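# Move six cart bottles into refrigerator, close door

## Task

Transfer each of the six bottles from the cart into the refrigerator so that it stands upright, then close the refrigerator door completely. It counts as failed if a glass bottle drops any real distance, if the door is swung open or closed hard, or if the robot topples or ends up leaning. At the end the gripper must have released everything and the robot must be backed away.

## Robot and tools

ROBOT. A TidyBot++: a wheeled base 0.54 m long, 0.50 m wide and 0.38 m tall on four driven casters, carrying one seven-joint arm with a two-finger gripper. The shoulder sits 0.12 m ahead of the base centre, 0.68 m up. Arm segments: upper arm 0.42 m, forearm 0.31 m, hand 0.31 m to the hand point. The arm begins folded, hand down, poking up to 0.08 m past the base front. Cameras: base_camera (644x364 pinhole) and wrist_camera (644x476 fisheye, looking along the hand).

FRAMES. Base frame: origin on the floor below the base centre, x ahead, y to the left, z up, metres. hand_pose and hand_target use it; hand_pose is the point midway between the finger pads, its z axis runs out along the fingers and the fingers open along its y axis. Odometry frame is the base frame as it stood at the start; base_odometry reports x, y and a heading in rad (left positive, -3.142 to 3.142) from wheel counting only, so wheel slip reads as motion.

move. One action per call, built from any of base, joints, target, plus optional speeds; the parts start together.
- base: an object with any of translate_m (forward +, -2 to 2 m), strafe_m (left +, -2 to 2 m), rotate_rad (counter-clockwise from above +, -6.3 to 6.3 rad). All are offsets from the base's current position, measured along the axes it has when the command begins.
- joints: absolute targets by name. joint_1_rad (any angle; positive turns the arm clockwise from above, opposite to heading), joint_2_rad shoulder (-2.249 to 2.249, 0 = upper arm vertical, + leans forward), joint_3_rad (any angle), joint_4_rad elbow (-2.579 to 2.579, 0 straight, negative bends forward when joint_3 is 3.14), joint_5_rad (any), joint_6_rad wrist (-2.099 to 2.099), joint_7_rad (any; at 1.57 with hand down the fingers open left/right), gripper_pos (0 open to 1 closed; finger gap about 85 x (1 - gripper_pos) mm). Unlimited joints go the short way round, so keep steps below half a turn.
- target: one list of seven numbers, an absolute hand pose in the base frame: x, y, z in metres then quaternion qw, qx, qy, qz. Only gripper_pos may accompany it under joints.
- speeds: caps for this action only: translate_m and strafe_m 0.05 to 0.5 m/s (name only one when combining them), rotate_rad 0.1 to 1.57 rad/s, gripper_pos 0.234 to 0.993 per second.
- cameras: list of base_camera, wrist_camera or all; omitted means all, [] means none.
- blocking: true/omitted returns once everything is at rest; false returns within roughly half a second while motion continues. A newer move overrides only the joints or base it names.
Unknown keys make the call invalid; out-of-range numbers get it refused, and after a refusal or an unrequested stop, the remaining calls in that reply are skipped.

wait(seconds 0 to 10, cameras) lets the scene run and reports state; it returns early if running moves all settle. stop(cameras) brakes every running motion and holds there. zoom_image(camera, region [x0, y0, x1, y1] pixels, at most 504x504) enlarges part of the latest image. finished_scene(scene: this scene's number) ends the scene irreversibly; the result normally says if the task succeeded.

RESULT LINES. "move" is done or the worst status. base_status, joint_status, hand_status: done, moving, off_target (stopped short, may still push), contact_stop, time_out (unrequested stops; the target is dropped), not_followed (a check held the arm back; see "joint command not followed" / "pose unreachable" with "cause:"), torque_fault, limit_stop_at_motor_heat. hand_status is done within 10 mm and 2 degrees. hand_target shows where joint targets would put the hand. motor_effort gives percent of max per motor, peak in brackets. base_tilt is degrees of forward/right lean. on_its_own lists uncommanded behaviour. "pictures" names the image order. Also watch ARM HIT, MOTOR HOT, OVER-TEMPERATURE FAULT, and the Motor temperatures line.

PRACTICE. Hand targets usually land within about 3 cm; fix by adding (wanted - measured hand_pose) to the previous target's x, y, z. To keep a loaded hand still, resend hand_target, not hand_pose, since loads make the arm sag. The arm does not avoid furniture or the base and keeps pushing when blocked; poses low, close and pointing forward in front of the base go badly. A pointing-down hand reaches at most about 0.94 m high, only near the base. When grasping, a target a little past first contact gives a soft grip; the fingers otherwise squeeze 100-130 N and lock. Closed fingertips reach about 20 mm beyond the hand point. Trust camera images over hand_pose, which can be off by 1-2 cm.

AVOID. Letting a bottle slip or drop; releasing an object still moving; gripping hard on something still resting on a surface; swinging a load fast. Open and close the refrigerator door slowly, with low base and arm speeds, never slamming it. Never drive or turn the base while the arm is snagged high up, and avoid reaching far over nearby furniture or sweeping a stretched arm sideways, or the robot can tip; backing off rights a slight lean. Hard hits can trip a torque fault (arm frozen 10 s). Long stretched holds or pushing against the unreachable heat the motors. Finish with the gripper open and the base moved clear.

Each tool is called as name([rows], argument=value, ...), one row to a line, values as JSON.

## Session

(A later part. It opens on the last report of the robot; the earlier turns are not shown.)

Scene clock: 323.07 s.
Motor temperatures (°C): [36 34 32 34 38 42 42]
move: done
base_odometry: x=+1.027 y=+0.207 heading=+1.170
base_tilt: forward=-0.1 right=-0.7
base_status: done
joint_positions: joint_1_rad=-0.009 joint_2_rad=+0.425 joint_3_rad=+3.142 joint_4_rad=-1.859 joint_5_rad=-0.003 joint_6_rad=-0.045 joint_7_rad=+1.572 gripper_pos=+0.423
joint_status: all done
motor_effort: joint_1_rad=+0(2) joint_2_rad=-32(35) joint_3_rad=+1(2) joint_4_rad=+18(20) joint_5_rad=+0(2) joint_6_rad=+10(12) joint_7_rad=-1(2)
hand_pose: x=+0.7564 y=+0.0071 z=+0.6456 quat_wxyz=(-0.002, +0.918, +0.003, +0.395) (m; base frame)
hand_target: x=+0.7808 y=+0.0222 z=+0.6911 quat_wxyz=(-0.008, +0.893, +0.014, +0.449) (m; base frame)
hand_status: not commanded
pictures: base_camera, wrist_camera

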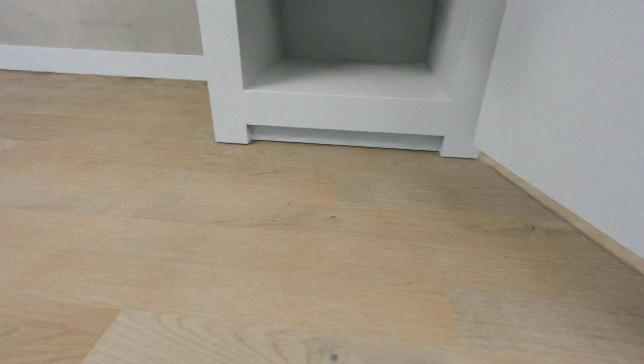

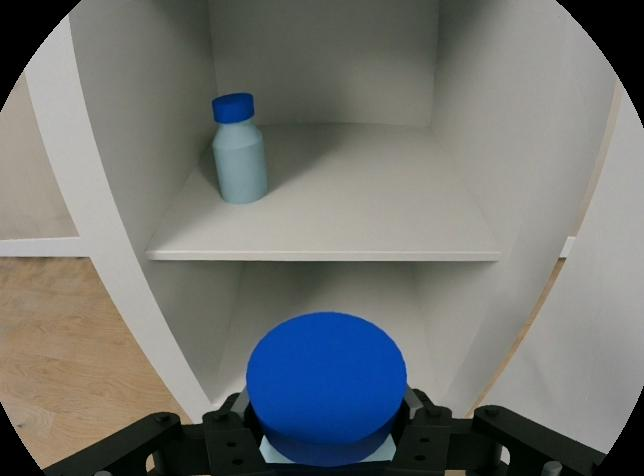

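move(base={"translate_m":0.385}, speeds={"translate_m":0.3})

move(joints={"joint_1_rad":-0.03,"joint_2_rad":0.465,"joint_3_rad":3.14,"joint_4_rad":-1.89,"joint_5_rad":0.0,"joint_6_rad":0.10,"joint_7_rad":1.57})

Scene clock: 329.77 s.
Motor temperatures (°C): [36 34 32 34 38 42 42]
move: done
base_odometry: x=+1.177 y=+0.562 heading=+1.171
base_tilt: forward=-0.2 right=-0.7
base_status: done
joint_positions: joint_1_rad=-0.010 joint_2_rad=+0.425 joint_3_rad=+3.142 joint_4_rad=-1.856 joint_5_rad=-0.003 joint_6_rad=-0.045 joint_7_rad=+1.572 gripper_pos=+0.423
joint_status: not commanded
motor_effort: joint_1_rad=+0(1) joint_2_rad=-32(34) joint_3_rad=+0(2) joint_4_rad=+18(19) joint_5_rad=+0(1) joint_6_rad=+11(11) joint_7_rad=-1(2)
hand_pose: x=+0.7574 y=+0.0072 z=+0.6467 quat_wxyz=(-0.002, +0.918, +0.003, +0.397) (m; base frame)
hand_target: x=+0.7808 y=+0.0222 z=+0.6911 quat_wxyz=(-0.008, +0.893, +0.014, +0.449) (m; base frame)
hand_status: not commanded
pictures: base_camera, wrist_camera

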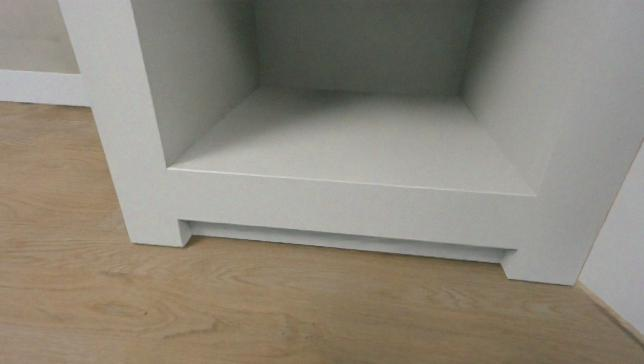

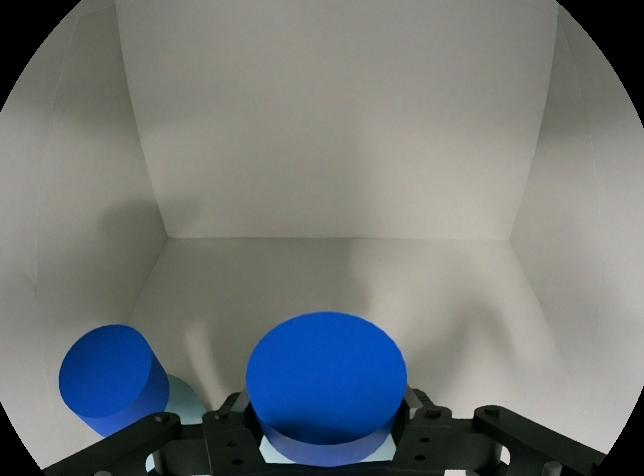

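Scene clock: 330.60 s.
Motor temperatures (°C): [36 34 32 34 38 42 42]
move: done
base_odometry: x=+1.177 y=+0.562 heading=+1.171
base_tilt: forward=-0.2 right=-0.7
base_status: not commanded
joint_positions: joint_1_rad=-0.010 joint_2_rad=+0.462 joint_3_rad=+3.142 joint_4_rad=-1.880 joint_5_rad=-0.003 joint_6_rad=+0.005 joint_7_rad=+1.572 gripper_pos=+0.423
joint_status: all done
motor_effort: joint_1_rad=+0(1) joint_2_rad=-32(34) joint_3_rad=+1(2) joint_4_rad=+17(19) joint_5_rad=+0(2) joint_6_rad=+9(11) joint_7_rad=-2(2)
hand_pose: x=+0.7564 y=+0.0071 z=+0.6236 quat_wxyz=(-0.002, +0.920, +0.003, +0.392) (m; base frame)
hand_target: x=+0.7711 y=+0.0219 z=+0.6391 quat_wxyz=(-0.007, +0.903, +0.014, +0.429) (m; base frame)
hand_status: not commanded
pictures: base_camera, wrist_camera

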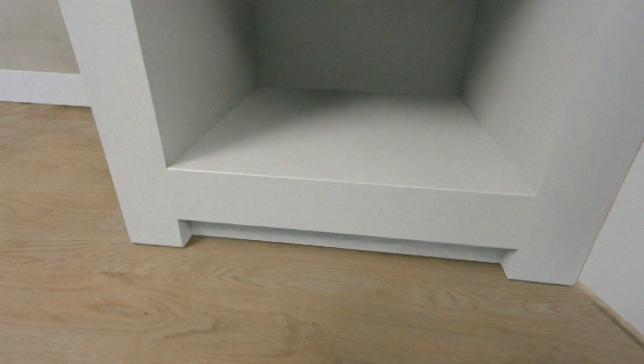

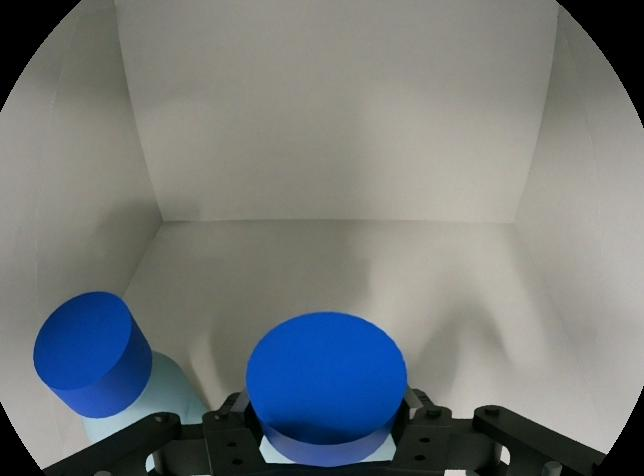

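move(joints={"joint_2_rad":0.48,"joint_3_rad":3.14,"joint_4_rad":-1.895,"joint_5_rad":0.0,"joint_6_rad":0.15,"joint_7_rad":1.57}, cameras=[])

move(joints={"joint_2_rad":0.495,"joint_3_rad":3.14,"joint_4_rad":-1.902,"joint_5_rad":0.0,"joint_6_rad":0.17,"joint_7_rad":1.57}, cameras=[])

Scene clock: 334.53 s.
Motor temperatures (°C): [36 34 32 34 38 42 42]
move: done
base_odometry: x=+1.177 y=+0.562 heading=+1.171
base_tilt: forward=-0.2 right=-0.7
base_status: not commanded
joint_positions: joint_1_rad=-0.010 joint_2_rad=+0.475 joint_3_rad=+3.142 joint_4_rad=-1.883 joint_5_rad=-0.003 joint_6_rad=+0.052 joint_7_rad=+1.572 gripper_pos=+0.423
joint_status: all done
motor_effort: joint_1_rad=+0(0) joint_2_rad=-33(34) joint_3_rad=+0(1) joint_4_rad=+17(18) joint_5_rad=+0(1) joint_6_rad=+10(11) joint_7_rad=-1(2)
hand_pose: x=+0.7643 y=+0.0071 z=+0.6244 quat_wxyz=(-0.002, +0.914, +0.003, +0.406) (m; base frame)
hand_target: x=+0.7780 y=+0.0221 z=+0.6392 quat_wxyz=(-0.007, +0.897, +0.014, +0.442) (m; base frame)
hand_status: not commanded
pictures: none
No camera images: "cameras" was empty.

Scene clock: 335.10 s.
Motor temperatures (°C): [36 34 32 34 38 42 42]
move: done
base_odometry: x=+1.177 y=+0.562 heading=+1.171
base_tilt: forward=-0.1 right=-0.7
base_status: not commanded
joint_positions: joint_1_rad=-0.010 joint_2_rad=+0.484 joint_3_rad=+3.142 joint_4_rad=-1.885 joint_5_rad=-0.003 joint_6_rad=+0.071 joint_7_rad=+1.572 gripper_pos=+0.423
joint_status: all done
motor_effort: joint_1_rad=+0(0) joint_2_rad=-33(34) joint_3_rad=+1(1) joint_4_rad=+16(18) joint_5_rad=+0(1) joint_6_rad=+10(11) joint_7_rad=+0(2)
hand_pose: x=+0.7666 y=+0.0071 z=+0.6222 quat_wxyz=(-0.002, +0.912, +0.003, +0.409) (m; base frame)
hand_target: x=+0.7782 y=+0.0221 z=+0.6310 quat_wxyz=(-0.007, +0.897, +0.014, +0.441) (m; base frame)
hand_status: not commanded
pictures: none
No camera images: "cameras" was empty.

move(joints={"joint_2_rad":0.51,"joint_3_rad":3.14,"joint_4_rad":-1.91,"joint_5_rad":0.0,"joint_6_rad":0.185,"joint_7_rad":1.57}, cameras=[])

Scene clock: 337.87 s.
Motor temperatures (°C): [36 34 32 34 38 42 42]
move: done
base_odometry: x=+1.177 y=+0.562 heading=+1.171
base_tilt: forward=-0.1 right=-0.7
base_status: not commanded
joint_positions: joint_1_rad=-0.010 joint_2_rad=+0.486 joint_3_rad=+3.142 joint_4_rad=-1.890 joint_5_rad=-0.003 joint_6_rad=+0.085 joint_7_rad=+1.572 gripper_pos=+0.423
joint_status: all done
motor_effort: joint_1_rad=+0(1) joint_2_rad=-31(33) joint_3_rad=+1(2) joint_4_rad=+16(17) joint_5_rad=+0(1) joint_6_rad=+10(11) joint_7_rad=+0(2)
hand_pose: x=+0.7675 y=+0.0071 z=+0.6220 quat_wxyz=(-0.002, +0.911, +0.003, +0.413) (m; base frame)
hand_target: x=+0.7768 y=+0.0221 z=+0.6211 quat_wxyz=(-0.007, +0.899, +0.014, +0.438) (m; base frame)
hand_status: not commanded
pictures: none
No camera images: "cameras" was empty.

move(joints={"gripper_pos":0.1}, speeds={"gripper_pos":0.234}, cameras=[])

move(base={"translate_m":-0.5})

move(base={"translate_m":-0.743,"strafe_m":0.504,"rotate_rad":-1.971}, joints={"joint_1_rad":0,"joint_2_rad":-0.33,"joint_3_rad":3.14,"joint_4_rad":-2.3,"joint_5_rad":0.0,"joint_6_rad":-0.7,"joint_7_rad":1.57}, cameras=[])

move(joints={"joint_1_rad":0,"joint_2_rad":0.24,"joint_3_rad":3.14,"joint_4_rad":-1.1,"joint_5_rad":0.0,"joint_6_rad":-0.95,"joint_7_rad":1.57,"gripper_pos":0.15})

Scene clock: 351.57 s.
Motor temperatures (°C): [36 34 32 34 38 42 42]
move: done
base_odometry: x=+1.177 y=+0.562 heading=+1.171
base_tilt: forward=-0.1 right=-0.7
base_status: not commanded
joint_positions: joint_1_rad=-0.010 joint_2_rad=+0.486 joint_3_rad=+3.142 joint_4_rad=-1.890 joint_5_rad=-0.003 joint_6_rad=+0.102 joint_7_rad=+1.572 gripper_pos=+0.100
joint_status: all done
motor_effort: joint_1_rad=+0(1) joint_2_rad=-30(31) joint_3_rad=+0(2) joint_4_rad=+14(17) joint_5_rad=+1(1) joint_6_rad=+8(10) joint_7_rad=-1(2)
hand_pose: x=+0.7709 y=+0.0072 z=+0.6258 quat_wxyz=(-0.002, +0.907, +0.003, +0.420) (m; base frame)
hand_target: x=+0.7768 y=+0.0221 z=+0.6211 quat_wxyz=(-0.007, +0.899, +0.014, +0.438) (m; base frame)
hand_status: not commanded
pictures: none
No camera images: "cameras" was empty.

Scene clock: 353.97 s.
Motor temperatures (°C): [36 34 32 34 38 42 42]
move: done
base_odometry: x=+0.982 y=+0.101 heading=+1.171
base_tilt: forward=-0.2 right=-0.7
base_status: done
joint_positions: joint_1_rad=-0.011 joint_2_rad=+0.491 joint_3_rad=+3.142 joint_4_rad=-1.891 joint_5_rad=-0.003 joint_6_rad=+0.107 joint_7_rad=+1.572 gripper_pos=+0.100
joint_status: not commanded
motor_effort: joint_1_rad=+0(2) joint_2_rad=-29(31) joint_3_rad=+1(1) joint_4_rad=+14(16) joint_5_rad=+0(1) joint_6_rad=+8(9) joint_7_rad=-1(2)
hand_pose: x=+0.7712 y=+0.0080 z=+0.6236 quat_wxyz=(-0.002, +0.908, +0.004, +0.420) (m; base frame)
hand_target: x=+0.7768 y=+0.0221 z=+0.6211 quat_wxyz=(-0.007, +0.899, +0.014, +0.438) (m; base frame)
hand_status: not commanded
pictures: base_camera, wrist_camera

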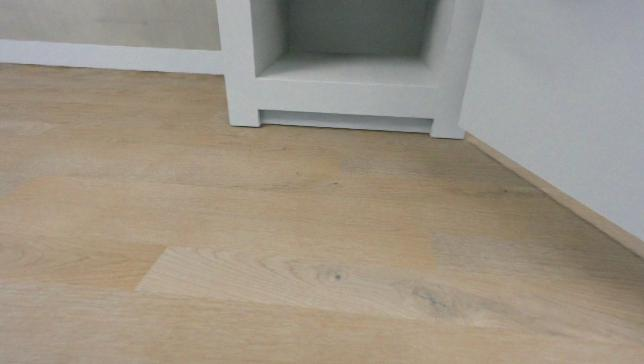

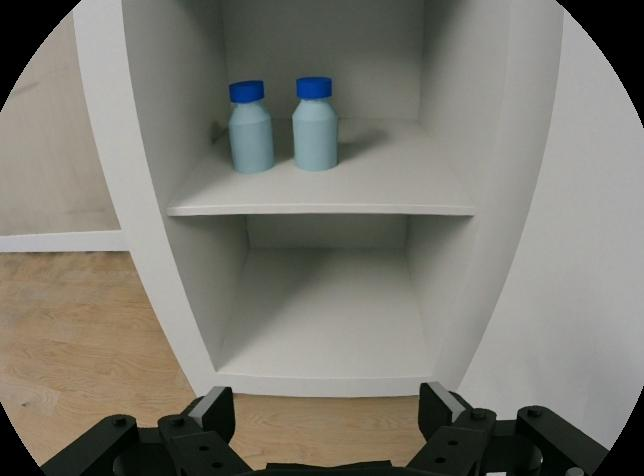

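Scene clock: 357.30 s.
Motor temperatures (°C): [36 34 32 34 38 42 42]
move: done
base_odometry: x=+0.229 y=-0.387 heading=-0.801
base_tilt: forward=-0.1 right=-0.7
base_status: done
joint_positions: joint_1_rad=-0.016 joint_2_rad=-0.318 joint_3_rad=+3.143 joint_4_rad=-2.265 joint_5_rad=-0.003 joint_6_rad=-0.632 joint_7_rad=+1.572 gripper_pos=+0.100
joint_status: all done
motor_effort: joint_1_rad=+0(2) joint_2_rad=-6(33) joint_3_rad=+1(3) joint_4_rad=+16(18) joint_5_rad=+1(2) joint_6_rad=+6(8) joint_7_rad=-1(2)
hand_pose: x=+0.4457 y=+0.0068 z=+0.7025 quat_wxyz=(-0.003, +0.961, +0.007, +0.277) (m; base frame)
hand_target: x=+0.4137 y=+0.0018 z=+0.6804 quat_wxyz=(+0.000, +0.972, +0.000, +0.234) (m; base frame)
hand_status: not commanded
pictures: none
No camera images: "cameras" was empty.

Scene clock: 359.77 s.
Motor temperatures (°C): [36 34 32 34 38 42 42]
move: done
base_odometry: x=+0.229 y=-0.387 heading=-0.801
base_tilt: forward=-0.1 right=-0.7
base_status: not commanded
joint_positions: joint_1_rad=-0.016 joint_2_rad=+0.211 joint_3_rad=+3.143 joint_4_rad=-1.118 joint_5_rad=-0.003 joint_6_rad=-0.880 joint_7_rad=+1.572 gripper_pos=+0.152
joint_status: all done
motor_effort: joint_1_rad=+0(1) joint_2_rad=-25(26) joint_3_rad=+0(3) joint_4_rad=+18(19) joint_5_rad=+0(2) joint_6_rad=+8(9) joint_7_rad=-1(2)
hand_pose: x=+0.7625 y=+0.0117 z=+0.9832 quat_wxyz=(-0.004, +0.893, +0.007, +0.450) (m; base frame)
hand_target: x=+0.7592 y=+0.0022 z=+0.9574 quat_wxyz=(-0.001, +0.911, +0.000, +0.413) (m; base frame)
hand_status: not commanded
pictures: base_camera, wrist_camera

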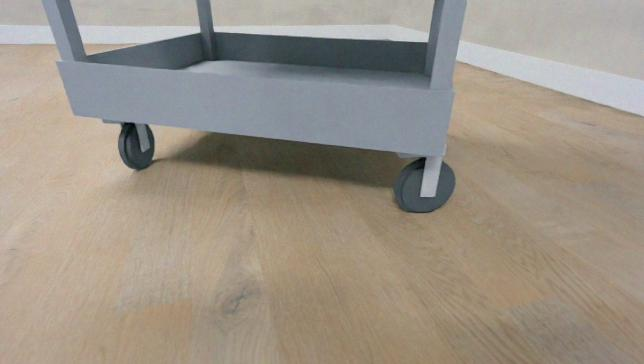

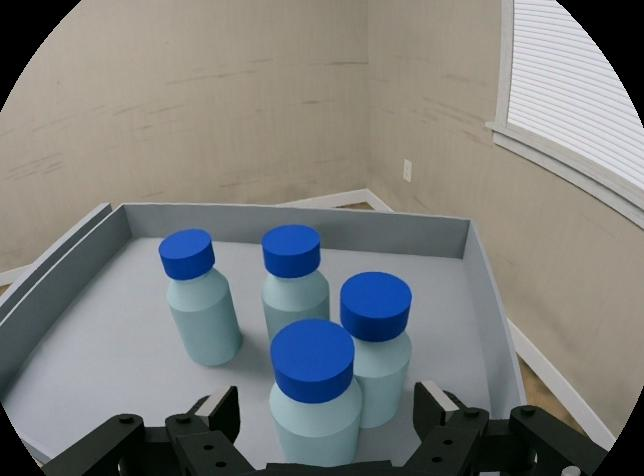

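move(base={"translate_m":0.092,"strafe_m":0.006}, joints={"joint_1_rad":0,"joint_2_rad":0.24,"joint_3_rad":3.14,"joint_4_rad":-1.13,"joint_5_rad":0.0,"joint_6_rad":-0.91,"joint_7_rad":1.57,"gripper_pos":0.15})

Scene clock: 365.57 s.
Motor temperatures (°C): [36 34 32 34 38 42 42]
move: done
base_odometry: x=+0.297 y=-0.449 heading=-0.801
base_tilt: forward=-0.1 right=-0.6
base_status: done
joint_positions: joint_1_rad=-0.016 joint_2_rad=+0.235 joint_3_rad=+3.143 joint_4_rad=-1.118 joint_5_rad=-0.003 joint_6_rad=-0.881 joint_7_rad=+1.572 gripper_pos=+0.152
joint_status: all done
motor_effort: joint_1_rad=+0(1) joint_2_rad=-26(30) joint_3_rad=+0(2) joint_4_rad=+18(20) joint_5_rad=+0(1) joint_6_rad=+8(9) joint_7_rad=-1(2)
hand_pose: x=+0.7692 y=+0.0117 z=+0.9669 quat_wxyz=(-0.004, +0.899, +0.007, +0.438) (m; base frame)
hand_target: x=+0.7633 y=+0.0022 z=+0.9505 quat_wxyz=(-0.001, +0.909, +0.000, +0.418) (m; base frame)
hand_status: not commanded
pictures: base_camera, wrist_camera

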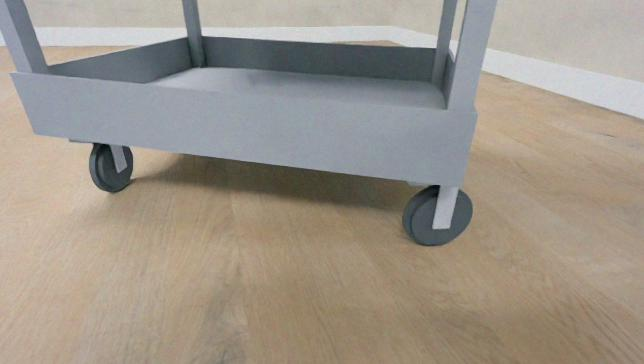

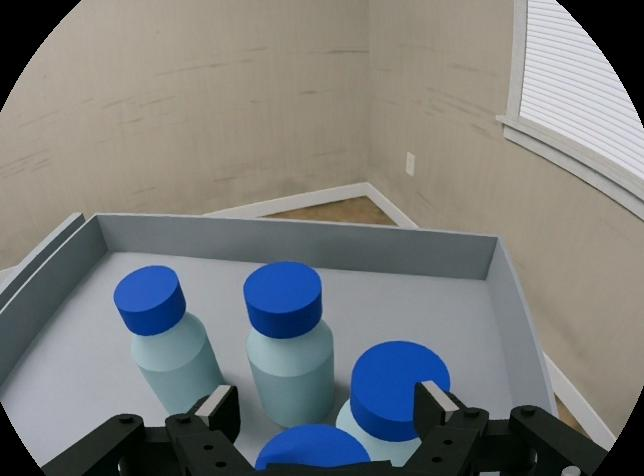

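move(base={"translate_m":0.017,"strafe_m":0.006}, cameras=[])

move(joints={"joint_1_rad":0,"joint_2_rad":0.185,"joint_3_rad":3.14,"joint_4_rad":-1.365,"joint_5_rad":0.0,"joint_6_rad":-0.71,"joint_7_rad":1.57})

Scene clock: 370.47 s.
Motor temperatures (°C): [36 34 32 34 38 42 42]
move: done
base_odometry: x=+0.314 y=-0.457 heading=-0.801
base_tilt: forward=-0.1 right=-0.8
base_status: done
joint_positions: joint_1_rad=-0.016 joint_2_rad=+0.239 joint_3_rad=+3.143 joint_4_rad=-1.118 joint_5_rad=-0.003 joint_6_rad=-0.881 joint_7_rad=+1.572 gripper_pos=+0.152
joint_status: not commanded
motor_effort: joint_1_rad=+0(2) joint_2_rad=-26(30) joint_3_rad=+0(1) joint_4_rad=+19(20) joint_5_rad=+0(1) joint_6_rad=+8(8) joint_7_rad=-2(2)
hand_pose: x=+0.7702 y=+0.0116 z=+0.9645 quat_wxyz=(-0.004, +0.900, +0.007, +0.437) (m; base frame)
hand_target: x=+0.7633 y=+0.0022 z=+0.9505 quat_wxyz=(-0.001, +0.909, +0.000, +0.418) (m; base frame)
hand_status: not commanded
pictures: none
No camera images: "cameras" was empty.

Scene clock: 371.73 s.
Motor temperatures (°C): [36 34 32 34 38 42 42]
move: done
base_odometry: x=+0.314 y=-0.457 heading=-0.801
base_tilt: forward=-0.1 right=-0.7
base_status: not commanded
joint_positions: joint_1_rad=-0.016 joint_2_rad=+0.195 joint_3_rad=+3.143 joint_4_rad=-1.335 joint_5_rad=-0.003 joint_6_rad=-0.796 joint_7_rad=+1.572 gripper_pos=+0.152
joint_status: all done
motor_effort: joint_1_rad=+0(1) joint_2_rad=-25(27) joint_3_rad=+1(1) joint_4_rad=+19(20) joint_5_rad=+1(1) joint_6_rad=+7(8) joint_7_rad=-1(2)
hand_pose: x=+0.7412 y=+0.0110 z=+0.8944 quat_wxyz=(-0.004, +0.918, +0.007, +0.397) (m; base frame)
hand_target: x=+0.7509 y=+0.0023 z=+0.9040 quat_wxyz=(-0.001, +0.904, +0.000, +0.427) (m; base frame)
hand_status: not commanded
pictures: base_camera, wrist_camera

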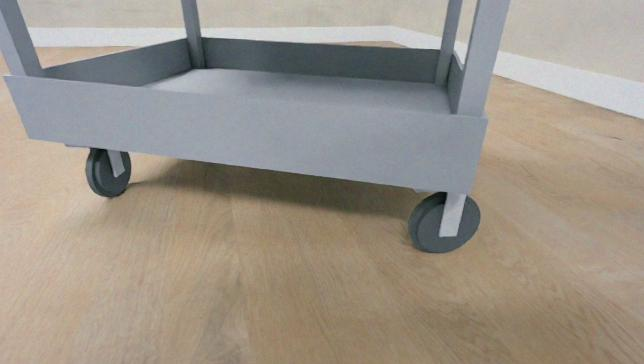

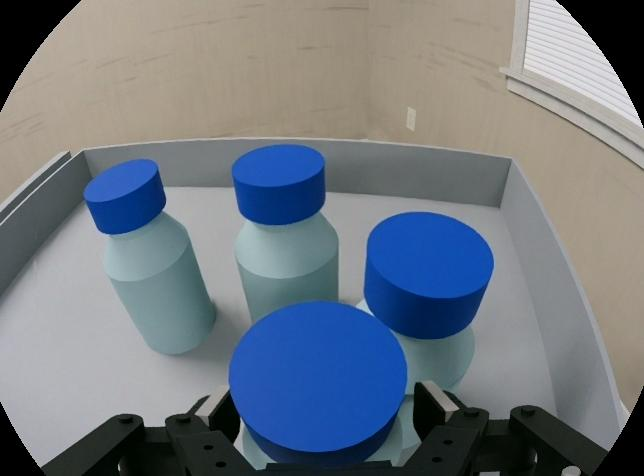

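move(joints={"gripper_pos":1}, speeds={"gripper_pos":0.234}, cameras=[])

move(joints={"joint_2_rad":0.25,"joint_3_rad":3.14,"joint_4_rad":-0.93,"joint_5_rad":0.0,"joint_6_rad":-1.11})

move(joints={"joint_2_rad":0.15,"joint_3_rad":3.14,"joint_4_rad":-0.8,"joint_5_rad":0.0,"joint_6_rad":-1.35}, cameras=[])

move(base={"translate_m":-0.3}, cameras=[])

move(base={"rotate_rad":1.972}, speeds={"rotate_rad":1.0}, joints={"joint_1_rad":0,"joint_2_rad":-0.32,"joint_3_rad":3.14,"joint_4_rad":-2.26,"joint_5_rad":0.0,"joint_6_rad":-0.27}, cameras=[])

move(base={"translate_m":0.759,"strafe_m":-0.674}, joints={"joint_1_rad":0.165,"joint_2_rad":0.40,"joint_3_rad":3.14,"joint_4_rad":-1.82,"joint_5_rad":0.0,"joint_6_rad":0.03,"joint_7_rad":1.57})

Scene clock: 386.40 s.
Motor temperatures (°C): [36 34 32 34 38 42 42]
move: off_target
base_odometry: x=+0.314 y=-0.457 heading=-0.801
base_tilt: forward=-0.1 right=-0.7
base_status: not commanded
joint_positions: joint_1_rad=-0.015 joint_2_rad=+0.187 joint_3_rad=+3.140 joint_4_rad=-1.335 joint_5_rad=-0.003 joint_6_rad=-0.777 joint_7_rad=+1.572 gripper_pos=+0.418
joint_status: gripper_pos off_target (ended at +0.418, target +1.000)
motor_effort: joint_1_rad=+1(3) joint_2_rad=-22(25) joint_3_rad=+1(4) joint_4_rad=+16(19) joint_5_rad=+0(3) joint_6_rad=+5(8) joint_7_rad=-1(2)
hand_pose: x=+0.7434 y=+0.0123 z=+0.9035 quat_wxyz=(-0.005, +0.913, +0.007, +0.409) (m; base frame)
hand_target: x=+0.7509 y=+0.0023 z=+0.9040 quat_wxyz=(-0.001, +0.904, +0.000, +0.427) (m; base frame)
hand_status: not commanded
pictures: none
No camera images: "cameras" was empty.

Scene clock: 388.33 s.
Motor temperatures (°C): [36 34 32 34 38 42 42]
move: done
base_odometry: x=+0.314 y=-0.457 heading=-0.801
base_tilt: forward=+0.0 right=-0.6
base_status: not commanded
joint_positions: joint_1_rad=-0.015 joint_2_rad=+0.245 joint_3_rad=+3.139 joint_4_rad=-0.965 joint_5_rad=-0.003 joint_6_rad=-1.057 joint_7_rad=+1.572 gripper_pos=+0.418
joint_status: all done
motor_effort: joint_1_rad=+0(2) joint_2_rad=-30(32) joint_3_rad=+0(3) joint_4_rad=+21(25) joint_5_rad=+0(3) joint_6_rad=+11(13) joint_7_rad=-1(2)
hand_pose: x=+0.7540 y=+0.0130 z=+1.0011 quat_wxyz=(-0.005, +0.906, +0.008, +0.423) (m; base frame)
hand_target: x=+0.7479 y=+0.0022 z=+1.0042 quat_wxyz=(-0.001, +0.911, +0.000, +0.413) (m; base frame)
hand_status: not commanded
pictures: base_camera, wrist_camera

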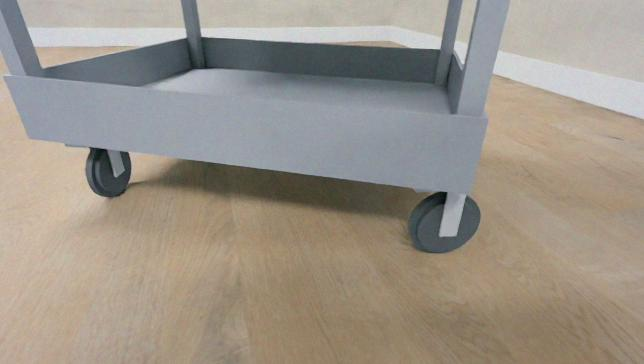

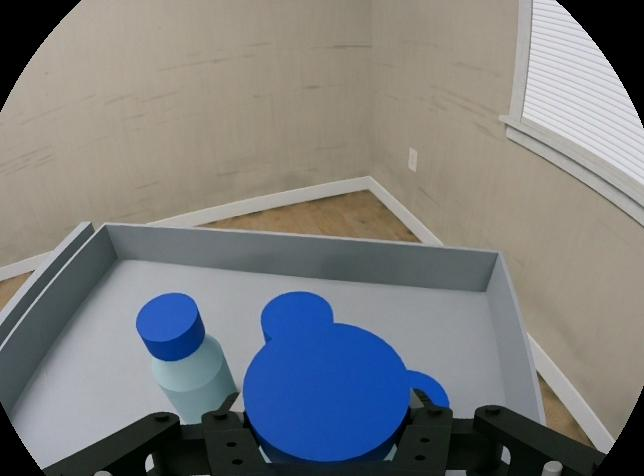

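Scene clock: 389.73 s.
Motor temperatures (°C): [36 34 32 34 38 42 42]
move: done
base_odometry: x=+0.314 y=-0.457 heading=-0.801
base_tilt: forward=-0.2 right=-0.7
base_status: not commanded
joint_positions: joint_1_rad=-0.015 joint_2_rad=+0.173 joint_3_rad=+3.139 joint_4_rad=-0.831 joint_5_rad=-0.003 joint_6_rad=-1.297 joint_7_rad=+1.572 gripper_pos=+0.418
joint_status: all done
motor_effort: joint_1_rad=+0(0) joint_2_rad=-26(33) joint_3_rad=+1(2) joint_4_rad=+19(22) joint_5_rad=+0(2) joint_6_rad=+11(11) joint_7_rad=-1(2)
hand_pose: x=+0.6883 y=+0.0120 z=+1.0576 quat_wxyz=(-0.005, +0.913, +0.009, +0.408) (m; base frame)
hand_target: x=+0.6697 y=+0.0021 z=+1.0733 quat_wxyz=(-0.001, +0.913, +0.000, +0.408) (m; base frame)
hand_status: not commanded
pictures: none
No camera images: "cameras" was empty.

Scene clock: 391.47 s.
Motor temperatures (°C): [36 34 32 34 38 42 42]
move: done
base_odometry: x=+0.105 y=-0.242 heading=-0.801
base_tilt: forward=-0.1 right=-0.7
base_status: done
joint_positions: joint_1_rad=-0.014 joint_2_rad=+0.160 joint_3_rad=+3.139 joint_4_rad=-0.829 joint_5_rad=-0.003 joint_6_rad=-1.307 joint_7_rad=+1.572 gripper_pos=+0.418
joint_status: not commanded
motor_effort: joint_1_rad=+0(1) joint_2_rad=-25(30) joint_3_rad=+1(2) joint_4_rad=+19(21) joint_5_rad=+1(1) joint_6_rad=+11(12) joint_7_rad=+0(2)
hand_pose: x=+0.6813 y=+0.0116 z=+1.0636 quat_wxyz=(-0.005, +0.912, +0.008, +0.410) (m; base frame)
hand_target: x=+0.6697 y=+0.0021 z=+1.0733 quat_wxyz=(-0.001, +0.913, +0.000, +0.408) (m; base frame)
hand_status: not commanded
pictures: none
No camera images: "cameras" was empty.

Scene clock: 394.50 s.
Motor temperatures (°C): [36 34 32 34 38 42 42]
move: done
base_odometry: x=+0.105 y=-0.242 heading=+1.171
base_tilt: forward=-0.2 right=-0.7
base_status: done
joint_positions: joint_1_rad=-0.007 joint_2_rad=-0.286 joint_3_rad=+3.140 joint_4_rad=-2.243 joint_5_rad=-0.003 joint_6_rad=-0.381 joint_7_rad=+1.572 gripper_pos=+0.418
joint_status: all done
motor_effort: joint_1_rad=+0(3) joint_2_rad=-10(27) joint_3_rad=+1(4) joint_4_rad=+21(24) joint_5_rad=+0(3) joint_6_rad=+11(11) joint_7_rad=+0(2)
hand_pose: x=+0.5154 y=+0.0053 z=+0.7510 quat_wxyz=(-0.002, +0.920, +0.004, +0.391) (m; base frame)
hand_target: x=+0.5296 y=+0.0020 z=+0.7820 quat_wxyz=(+0.000, +0.893, +0.000, +0.449) (m; base frame)
hand_status: not commanded
pictures: none
No camera images: "cameras" was empty.

Scene clock: 397.77 s.
Motor temperatures (°C): [36 34 32 34 38 42 42]
move: done
base_odometry: x=+1.021 y=+0.195 heading=+1.171
base_tilt: forward=-0.1 right=-0.6
base_status: done
joint_positions: joint_1_rad=+0.147 joint_2_rad=+0.404 joint_3_rad=+3.140 joint_4_rad=-1.851 joint_5_rad=-0.003 joint_6_rad=-0.074 joint_7_rad=+1.572 gripper_pos=+0.418
joint_status: all done
motor_effort: joint_1_rad=+0(1) joint_2_rad=-32(34) joint_3_rad=+0(3) joint_4_rad=+19(23) joint_5_rad=+0(2) joint_6_rad=+11(12) joint_7_rad=-2(2)
hand_pose: x=+0.7474 y=-0.0909 z=+0.6561 quat_wxyz=(+0.028, +0.916, -0.068, +0.394) (m; base frame)
hand_target: x=+0.7781 y=-0.1074 z=+0.6987 quat_wxyz=(+0.037, +0.886, -0.073, +0.457) (m; base frame)
hand_status: not commanded
pictures: base_camera, wrist_camera

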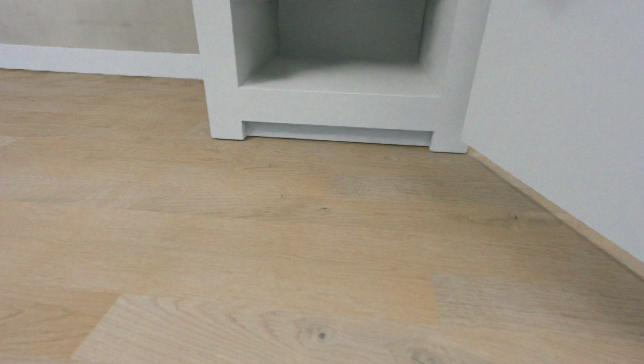

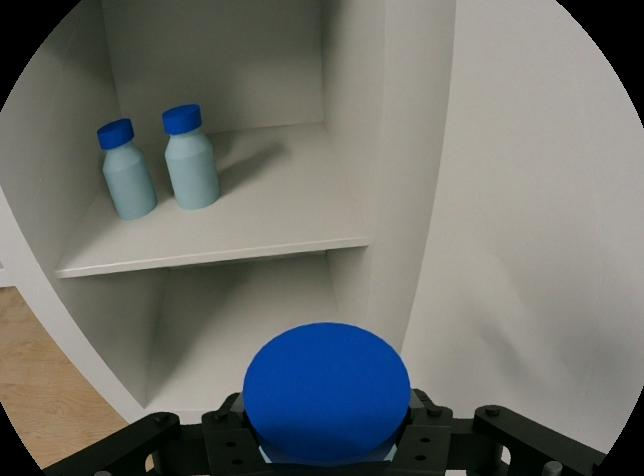

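move(base={"translate_m":0.4}, speeds={"translate_m":0.3}, cameras=["wrist_camera"])

Scene clock: 420.33 s.
Motor temperatures (°C): [36 34 32 34 38 42 42]
move: done
base_odometry: x=+1.177 y=+0.564 heading=+1.171
base_tilt: forward=-0.1 right=-0.7
base_status: done
joint_positions: joint_1_rad=+0.147 joint_2_rad=+0.405 joint_3_rad=+3.140 joint_4_rad=-1.849 joint_5_rad=-0.003 joint_6_rad=-0.072 joint_7_rad=+1.572 gripper_pos=+0.418
joint_status: not commanded
motor_effort: joint_1_rad=+0(1) joint_2_rad=-32(35) joint_3_rad=+1(2) joint_4_rad=+19(20) joint_5_rad=+0(1) joint_6_rad=+10(11) joint_7_rad=-1(2)
hand_pose: x=+0.7489 y=-0.0911 z=+0.6571 quat_wxyz=(+0.028, +0.915, -0.068, +0.396) (m; base frame)
hand_target: x=+0.7781 y=-0.1074 z=+0.6987 quat_wxyz=(+0.037, +0.886, -0.073, +0.457) (m; base frame)
hand_status: not commanded
pictures: wrist_camera

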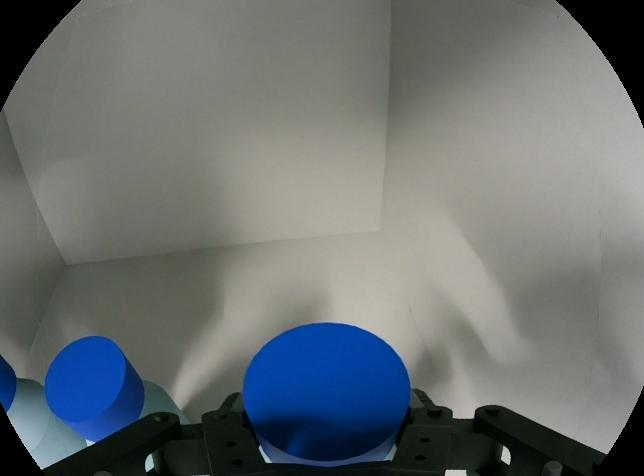

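move(joints={"joint_1_rad":0.165,"joint_2_rad":0.465,"joint_3_rad":3.14,"joint_4_rad":-1.89,"joint_5_rad":0,"joint_6_rad":0.10,"joint_7_rad":1.57}, cameras=["wrist_camera"])

move(joints={"joint_1_rad":0.165,"joint_2_rad":0.48,"joint_3_rad":3.14,"joint_4_rad":-1.895,"joint_5_rad":0,"joint_6_rad":0.15,"joint_7_rad":1.57}, cameras=[])

move(joints={"joint_1_rad":0.165,"joint_2_rad":0.495,"joint_3_rad":3.14,"joint_4_rad":-1.902,"joint_5_rad":0,"joint_6_rad":0.17,"joint_7_rad":1.57}, cameras=[])

move(joints={"joint_1_rad":0.165,"joint_2_rad":0.51,"joint_3_rad":3.14,"joint_4_rad":-1.91,"joint_5_rad":0,"joint_6_rad":0.185,"joint_7_rad":1.57}, cameras=["wrist_camera"])

Scene clock: 425.10 s.
Motor temperatures (°C): [36 35 32 34 38 42 42]
move: done
base_odometry: x=+1.177 y=+0.564 heading=+1.171
base_tilt: forward=-0.1 right=-0.7
base_status: not commanded
joint_positions: joint_1_rad=+0.147 joint_2_rad=+0.461 joint_3_rad=+3.140 joint_4_rad=-1.881 joint_5_rad=-0.003 joint_6_rad=-0.002 joint_7_rad=+1.572 gripper_pos=+0.418
joint_status: all done
motor_effort: joint_1_rad=+0(1) joint_2_rad=-31(35) joint_3_rad=+0(2) joint_4_rad=+17(19) joint_5_rad=+1(1) joint_6_rad=+10(11) joint_7_rad=-1(2)
hand_pose: x=+0.7480 y=-0.0911 z=+0.6224 quat_wxyz=(+0.028, +0.919, -0.068, +0.388) (m; base frame)
hand_target: x=+0.7630 y=-0.1049 z=+0.6391 quat_wxyz=(+0.035, +0.900, -0.074, +0.428) (m; base frame)
hand_status: not commanded
pictures: wrist_camera

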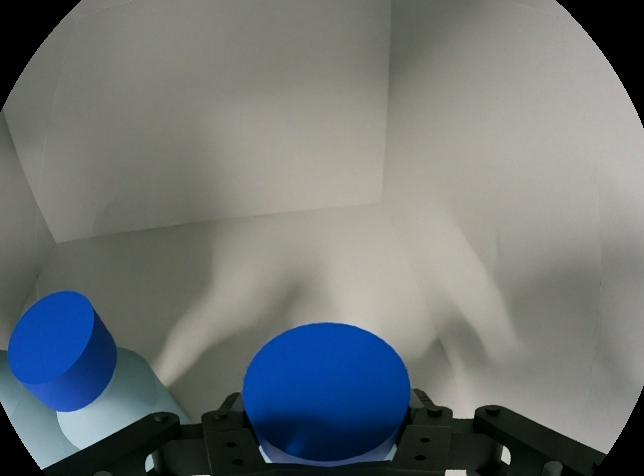

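Scene clock: 425.70 s.
Motor temperatures (°C): [36 35 32 34 38 42 42]
move: done
base_odometry: x=+1.177 y=+0.564 heading=+1.171
base_tilt: forward=-0.1 right=-0.6
base_status: not commanded
joint_positions: joint_1_rad=+0.147 joint_2_rad=+0.478 joint_3_rad=+3.140 joint_4_rad=-1.884 joint_5_rad=-0.003 joint_6_rad=+0.048 joint_7_rad=+1.572 gripper_pos=+0.418
joint_status: all done
motor_effort: joint_1_rad=+0(1) joint_2_rad=-33(35) joint_3_rad=+0(1) joint_4_rad=+18(19) joint_5_rad=+1(1) joint_6_rad=+10(11) joint_7_rad=-1(2)
hand_pose: x=+0.7563 y=-0.0923 z=+0.6217 quat_wxyz=(+0.029, +0.913, -0.068, +0.401) (m; base frame)
hand_target: x=+0.7698 y=-0.1060 z=+0.6392 quat_wxyz=(+0.036, +0.894, -0.074, +0.441) (m; base frame)
hand_status: not commanded
pictures: none
No camera images: "cameras" was empty.

Scene clock: 426.30 s.
Motor temperatures (°C): [36 35 32 34 38 42 42]
move: done
base_odometry: x=+1.177 y=+0.564 heading=+1.171
base_tilt: forward=-0.1 right=-0.7
base_status: not commanded
joint_positions: joint_1_rad=+0.147 joint_2_rad=+0.482 joint_3_rad=+3.140 joint_4_rad=-1.887 joint_5_rad=-0.003 joint_6_rad=+0.066 joint_7_rad=+1.572 gripper_pos=+0.418
joint_status: all done
motor_effort: joint_1_rad=+0(1) joint_2_rad=-32(34) joint_3_rad=+1(1) joint_4_rad=+17(18) joint_5_rad=+1(1) joint_6_rad=+10(11) joint_7_rad=-1(1)
hand_pose: x=+0.7583 y=-0.0927 z=+0.6213 quat_wxyz=(+0.029, +0.911, -0.068, +0.406) (m; base frame)
hand_target: x=+0.7699 y=-0.1060 z=+0.6310 quat_wxyz=(+0.036, +0.894, -0.074, +0.440) (m; base frame)
hand_status: not commanded
pictures: none
No camera images: "cameras" was empty.

Scene clock: 426.83 s.
Motor temperatures (°C): [36 35 32 34 38 42 42]
move: done
base_odometry: x=+1.177 y=+0.564 heading=+1.171
base_tilt: forward=-0.2 right=-0.8
base_status: not commanded
joint_positions: joint_1_rad=+0.147 joint_2_rad=+0.484 joint_3_rad=+3.140 joint_4_rad=-1.892 joint_5_rad=-0.003 joint_6_rad=+0.080 joint_7_rad=+1.572 gripper_pos=+0.418
joint_status: all done
motor_effort: joint_1_rad=+1(1) joint_2_rad=-29(32) joint_3_rad=+2(3) joint_4_rad=+17(18) joint_5_rad=+0(2) joint_6_rad=+10(11) joint_7_rad=+0(1)
hand_pose: x=+0.7589 y=-0.0927 z=+0.6212 quat_wxyz=(+0.029, +0.909, -0.068, +0.409) (m; base frame)
hand_target: x=+0.7686 y=-0.1058 z=+0.6211 quat_wxyz=(+0.035, +0.896, -0.074, +0.437) (m; base frame)
hand_status: not commanded
pictures: wrist_camera

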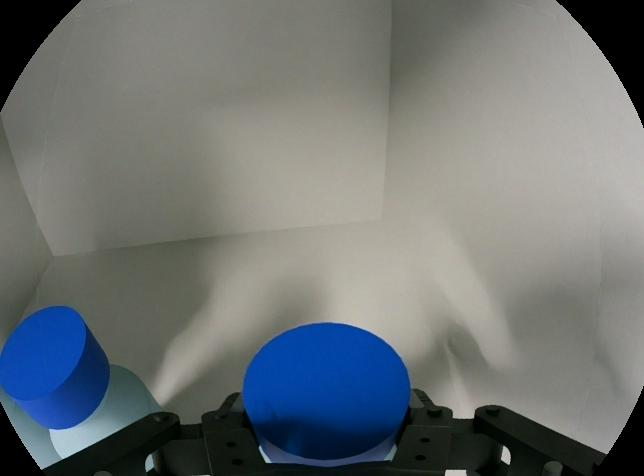

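Contact. Open and back off.

move(joints={"gripper_pos":0.1}, speeds={"gripper_pos":0.234}, cameras=["wrist_camera"])

move(base={"translate_m":-0.5}, speeds={"translate_m":0.35})

Scene clock: 432.73 s.
Motor temperatures (°C): [36 35 32 34 38 42 42]
move: done
base_odometry: x=+1.177 y=+0.564 heading=+1.171
base_tilt: forward=-0.1 right=-0.6
base_status: not commanded
joint_positions: joint_1_rad=+0.148 joint_2_rad=+0.485 joint_3_rad=+3.140 joint_4_rad=-1.892 joint_5_rad=-0.003 joint_6_rad=+0.102 joint_7_rad=+1.572 gripper_pos=+0.100
joint_status: all done
motor_effort: joint_1_rad=+0(1) joint_2_rad=-29(31) joint_3_rad=+1(3) joint_4_rad=+15(17) joint_5_rad=+1(1) joint_6_rad=+8(11) joint_7_rad=-1(2)
hand_pose: x=+0.7633 y=-0.0934 z=+0.6257 quat_wxyz=(+0.030, +0.905, -0.067, +0.419) (m; base frame)
hand_target: x=+0.7686 y=-0.1058 z=+0.6211 quat_wxyz=(+0.035, +0.896, -0.074, +0.437) (m; base frame)
hand_status: not commanded
pictures: wrist_camera

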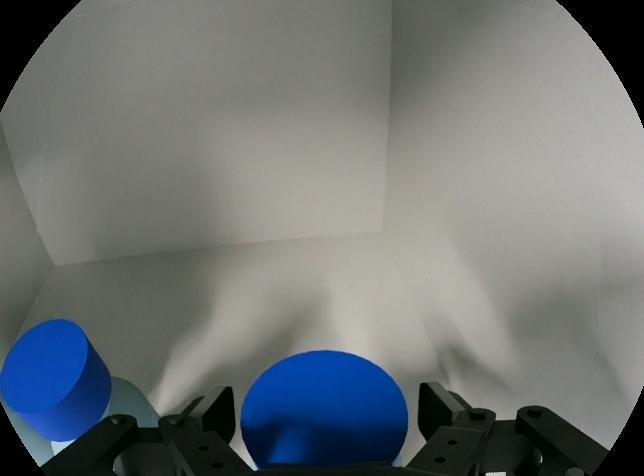

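Scene clock: 435.23 s.
Motor temperatures (°C): [36 35 32 34 38 42 42]
move: done
base_odometry: x=+0.982 y=+0.103 heading=+1.171
base_tilt: forward=-0.1 right=-0.7
base_status: done
joint_positions: joint_1_rad=+0.149 joint_2_rad=+0.489 joint_3_rad=+3.140 joint_4_rad=-1.892 joint_5_rad=-0.003 joint_6_rad=+0.105 joint_7_rad=+1.572 gripper_pos=+0.100
joint_status: not commanded
motor_effort: joint_1_rad=+0(2) joint_2_rad=-30(31) joint_3_rad=+0(3) joint_4_rad=+14(16) joint_5_rad=+0(1) joint_6_rad=+8(9) joint_7_rad=-1(2)
hand_pose: x=+0.7636 y=-0.0942 z=+0.6241 quat_wxyz=(+0.030, +0.905, -0.068, +0.419) (m; base frame)
hand_target: x=+0.7686 y=-0.1058 z=+0.6211 quat_wxyz=(+0.035, +0.896, -0.074, +0.437) (m; base frame)
hand_status: not commanded
pictures: base_camera, wrist_camera

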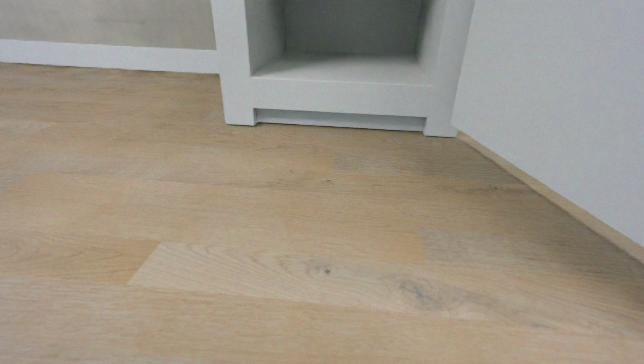

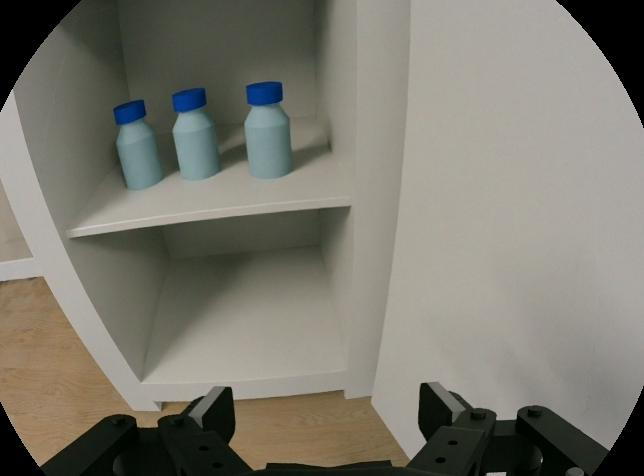

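move(base={"translate_m":-0.795,"strafe_m":0.466,"rotate_rad":-1.971}, joints={"joint_1_rad":0,"joint_2_rad":-0.33,"joint_3_rad":3.14,"joint_4_rad":-2.3,"joint_5_rad":0,"joint_6_rad":-0.7,"joint_7_rad":1.57}, cameras=[])

move(joints={"joint_1_rad":0,"joint_2_rad":0.24,"joint_3_rad":3.14,"joint_4_rad":-1.10,"joint_5_rad":0,"joint_6_rad":-0.95,"joint_7_rad":1.57,"gripper_pos":0.15})

Scene clock: 442.23 s.
Motor temperatures (°C): [36 35 32 34 38 42 42]
move: done
base_odometry: x=+0.244 y=-0.448 heading=-0.801
base_tilt: forward=-0.1 right=-0.7
base_status: done
joint_positions: joint_1_rad=+0.026 joint_2_rad=-0.317 joint_3_rad=+3.142 joint_4_rad=-2.265 joint_5_rad=-0.003 joint_6_rad=-0.632 joint_7_rad=+1.572 gripper_pos=+0.100
joint_status: all done
motor_effort: joint_1_rad=+0(3) joint_2_rad=-6(32) joint_3_rad=+1(3) joint_4_rad=+17(18) joint_5_rad=+0(2) joint_6_rad=+6(8) joint_7_rad=-1(2)
hand_pose: x=+0.4459 y=-0.0067 z=+0.7025 quat_wxyz=(+0.002, +0.961, -0.013, +0.277) (m; base frame)
hand_target: x=+0.4137 y=+0.0018 z=+0.6804 quat_wxyz=(+0.000, +0.972, +0.000, +0.234) (m; base frame)
hand_status: not commanded
pictures: none
No camera images: "cameras" was empty.

Scene clock: 444.70 s.
Motor temperatures (°C): [36 35 32 34 38 42 42]
move: done
base_odometry: x=+0.244 y=-0.448 heading=-0.800
base_tilt: forward=-0.1 right=-0.7
base_status: not commanded
joint_positions: joint_1_rad=+0.024 joint_2_rad=+0.212 joint_3_rad=+3.142 joint_4_rad=-1.118 joint_5_rad=-0.003 joint_6_rad=-0.880 joint_7_rad=+1.572 gripper_pos=+0.152
joint_status: all done
motor_effort: joint_1_rad=+0(2) joint_2_rad=-25(26) joint_3_rad=+1(2) joint_4_rad=+19(28) joint_5_rad=+0(2) joint_6_rad=+8(20) joint_7_rad=-1(2)
hand_pose: x=+0.7625 y=-0.0136 z=+0.9826 quat_wxyz=(+0.004, +0.893, -0.011, +0.449) (m; base frame)
hand_target: x=+0.7592 y=+0.0022 z=+0.9574 quat_wxyz=(-0.001, +0.911, +0.000, +0.413) (m; base frame)
hand_status: not commanded
pictures: base_camera, wrist_camera

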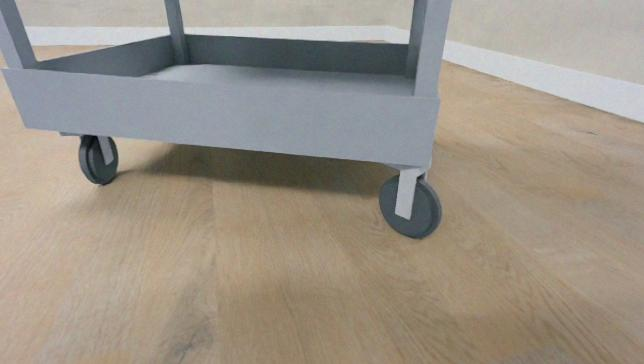

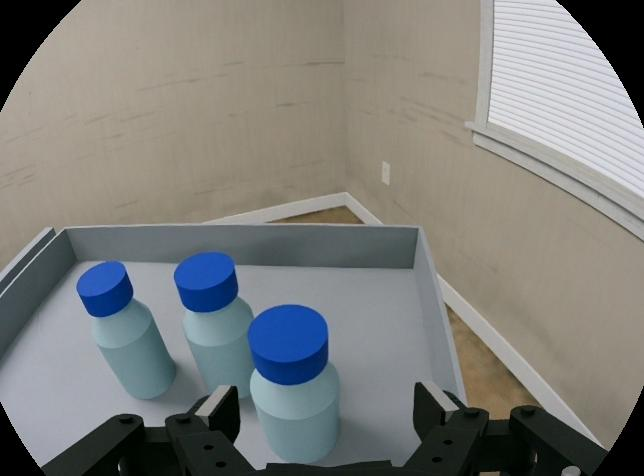

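move(base={"translate_m":0.08,"strafe_m":0.022}, speeds={"translate_m":0.2}, joints={"joint_2_rad":0.24,"joint_4_rad":-1.13,"joint_6_rad":-0.91}, cameras=["wrist_camera"])

Scene clock: 452.23 s.
Motor temperatures (°C): [36 34 32 34 38 42 42]
move: done
base_odometry: x=+0.315 y=-0.490 heading=-0.801
base_tilt: forward=-0.1 right=-0.7
base_status: done
joint_positions: joint_1_rad=+0.021 joint_2_rad=+0.230 joint_3_rad=+3.142 joint_4_rad=-1.118 joint_5_rad=-0.003 joint_6_rad=-0.881 joint_7_rad=+1.572 gripper_pos=+0.152
joint_status: all done
motor_effort: joint_1_rad=+0(1) joint_2_rad=-26(29) joint_3_rad=+1(2) joint_4_rad=+19(20) joint_5_rad=+0(1) joint_6_rad=+8(9) joint_7_rad=+0(3)
hand_pose: x=+0.7675 y=-0.0118 z=+0.9706 quat_wxyz=(+0.004, +0.898, -0.010, +0.441) (m; base frame)
hand_target: x=+0.7633 y=+0.0022 z=+0.9505 quat_wxyz=(-0.001, +0.909, +0.000, +0.418) (m; base frame)
hand_status: not commanded
pictures: wrist_camera

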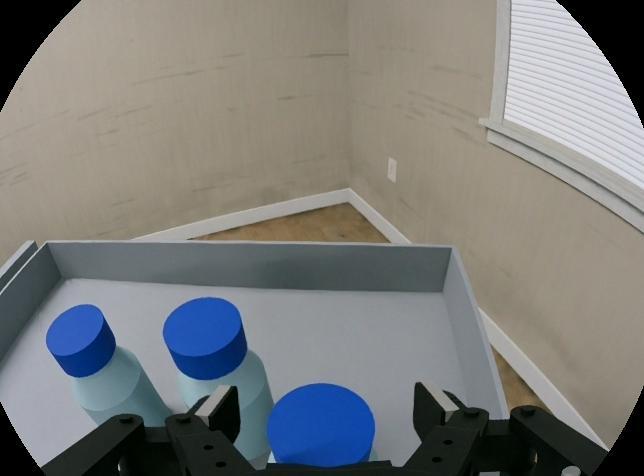

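move(base={"translate_m":0.033}, cameras=[])

move(joints={"joint_1_rad":0,"joint_2_rad":0.185,"joint_3_rad":3.14,"joint_4_rad":-1.365,"joint_5_rad":0,"joint_6_rad":-0.71,"joint_7_rad":1.57}, cameras=["wrist_camera"])

Scene clock: 456.33 s.
Motor temperatures (°C): [36 34 32 34 38 42 42]
move: done
base_odometry: x=+0.338 y=-0.514 heading=-0.800
base_tilt: forward=-0.1 right=-0.7
base_status: done
joint_positions: joint_1_rad=+0.021 joint_2_rad=+0.240 joint_3_rad=+3.142 joint_4_rad=-1.118 joint_5_rad=-0.003 joint_6_rad=-0.881 joint_7_rad=+1.572 gripper_pos=+0.152
joint_status: not commanded
motor_effort: joint_1_rad=+0(1) joint_2_rad=-26(30) joint_3_rad=+0(2) joint_4_rad=+19(20) joint_5_rad=+0(1) joint_6_rad=+8(9) joint_7_rad=+0(1)
hand_pose: x=+0.7705 y=-0.0119 z=+0.9638 quat_wxyz=(+0.003, +0.900, -0.010, +0.436) (m; base frame)
hand_target: x=+0.7633 y=+0.0022 z=+0.9505 quat_wxyz=(-0.001, +0.909, +0.000, +0.418) (m; base frame)
hand_status: not commanded
pictures: none
No camera images: "cameras" was empty.

Scene clock: 457.80 s.
Motor temperatures (°C): [36 34 32 34 38 42 42]
move: done
base_odometry: x=+0.338 y=-0.514 heading=-0.800
base_tilt: forward=-0.1 right=-0.7
base_status: not commanded
joint_positions: joint_1_rad=+0.021 joint_2_rad=+0.206 joint_3_rad=+3.142 joint_4_rad=-1.331 joint_5_rad=-0.003 joint_6_rad=-0.795 joint_7_rad=+1.572 gripper_pos=+0.152
joint_status: all done
motor_effort: joint_1_rad=+0(1) joint_2_rad=-25(27) joint_3_rad=+1(1) joint_4_rad=+19(20) joint_5_rad=+1(2) joint_6_rad=+7(9) joint_7_rad=-1(2)
hand_pose: x=+0.7446 y=-0.0114 z=+0.8901 quat_wxyz=(+0.003, +0.919, -0.010, +0.394) (m; base frame)
hand_target: x=+0.7509 y=+0.0023 z=+0.9040 quat_wxyz=(-0.001, +0.904, +0.000, +0.427) (m; base frame)
hand_status: not commanded
pictures: wrist_camera

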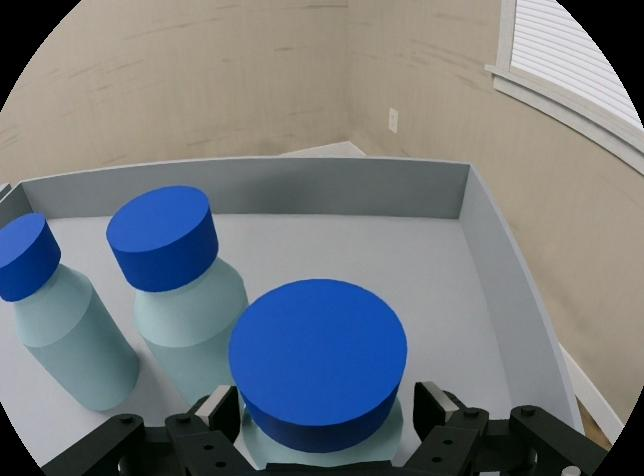

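move(base={"translate_m":0.01,"strafe_m":0.003}, speeds={"translate_m":0.1}, cameras=["wrist_camera"])

move(joints={"gripper_pos":1}, speeds={"gripper_pos":0.234}, cameras=["wrist_camera"])

Scene clock: 461.10 s.
Motor temperatures (°C): [36 35 32 34 38 42 42]
move: done
base_odometry: x=+0.347 y=-0.519 heading=-0.801
base_tilt: forward=-0.1 right=-0.7
base_status: done
joint_positions: joint_1_rad=+0.020 joint_2_rad=+0.198 joint_3_rad=+3.142 joint_4_rad=-1.331 joint_5_rad=-0.003 joint_6_rad=-0.791 joint_7_rad=+1.572 gripper_pos=+0.152
joint_status: not commanded
motor_effort: joint_1_rad=+0(2) joint_2_rad=-25(29) joint_3_rad=+1(2) joint_4_rad=+19(19) joint_5_rad=+1(1) joint_6_rad=+7(8) joint_7_rad=+0(2)
hand_pose: x=+0.7436 y=-0.0108 z=+0.8955 quat_wxyz=(+0.003, +0.917, -0.010, +0.399) (m; base frame)
hand_target: x=+0.7509 y=+0.0023 z=+0.9040 quat_wxyz=(-0.001, +0.904, +0.000, +0.427) (m; base frame)
hand_status: not commanded
pictures: wrist_camera

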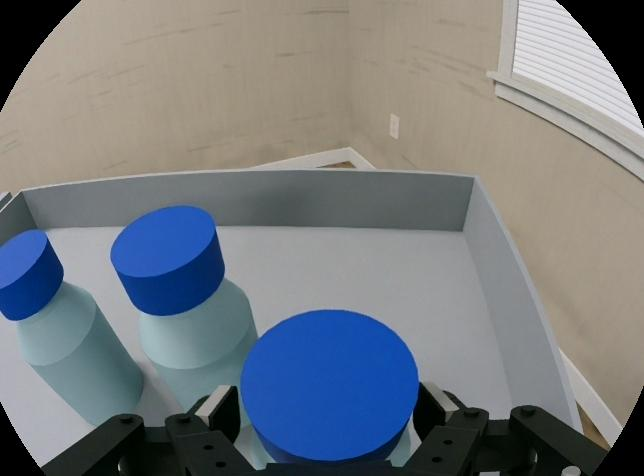

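Scene clock: 465.03 s.
Motor temperatures (°C): [36 35 32 34 38 42 42]
move: off_target
base_odometry: x=+0.347 y=-0.519 heading=-0.801
base_tilt: forward=-0.1 right=-0.7
base_status: not commanded
joint_positions: joint_1_rad=+0.020 joint_2_rad=+0.191 joint_3_rad=+3.145 joint_4_rad=-1.331 joint_5_rad=-0.003 joint_6_rad=-0.776 joint_7_rad=+1.572 gripper_pos=+0.417
joint_status: gripper_pos off_target (ended at +0.417, target +1.000)
motor_effort: joint_1_rad=-1(3) joint_2_rad=-22(26) joint_3_rad=+0(2) joint_4_rad=+17(19) joint_5_rad=-1(3) joint_6_rad=+6(8) joint_7_rad=-3(3)
hand_pose: x=+0.7453 y=-0.0123 z=+0.9030 quat_wxyz=(+0.004, +0.912, -0.011, +0.409) (m; base frame)
hand_target: x=+0.7509 y=+0.0023 z=+0.9040 quat_wxyz=(-0.001, +0.904, +0.000, +0.427) (m; base frame)
hand_status: not commanded
pictures: wrist_camera

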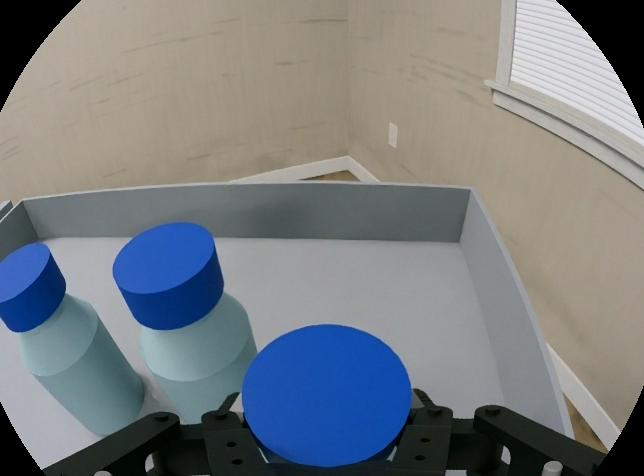

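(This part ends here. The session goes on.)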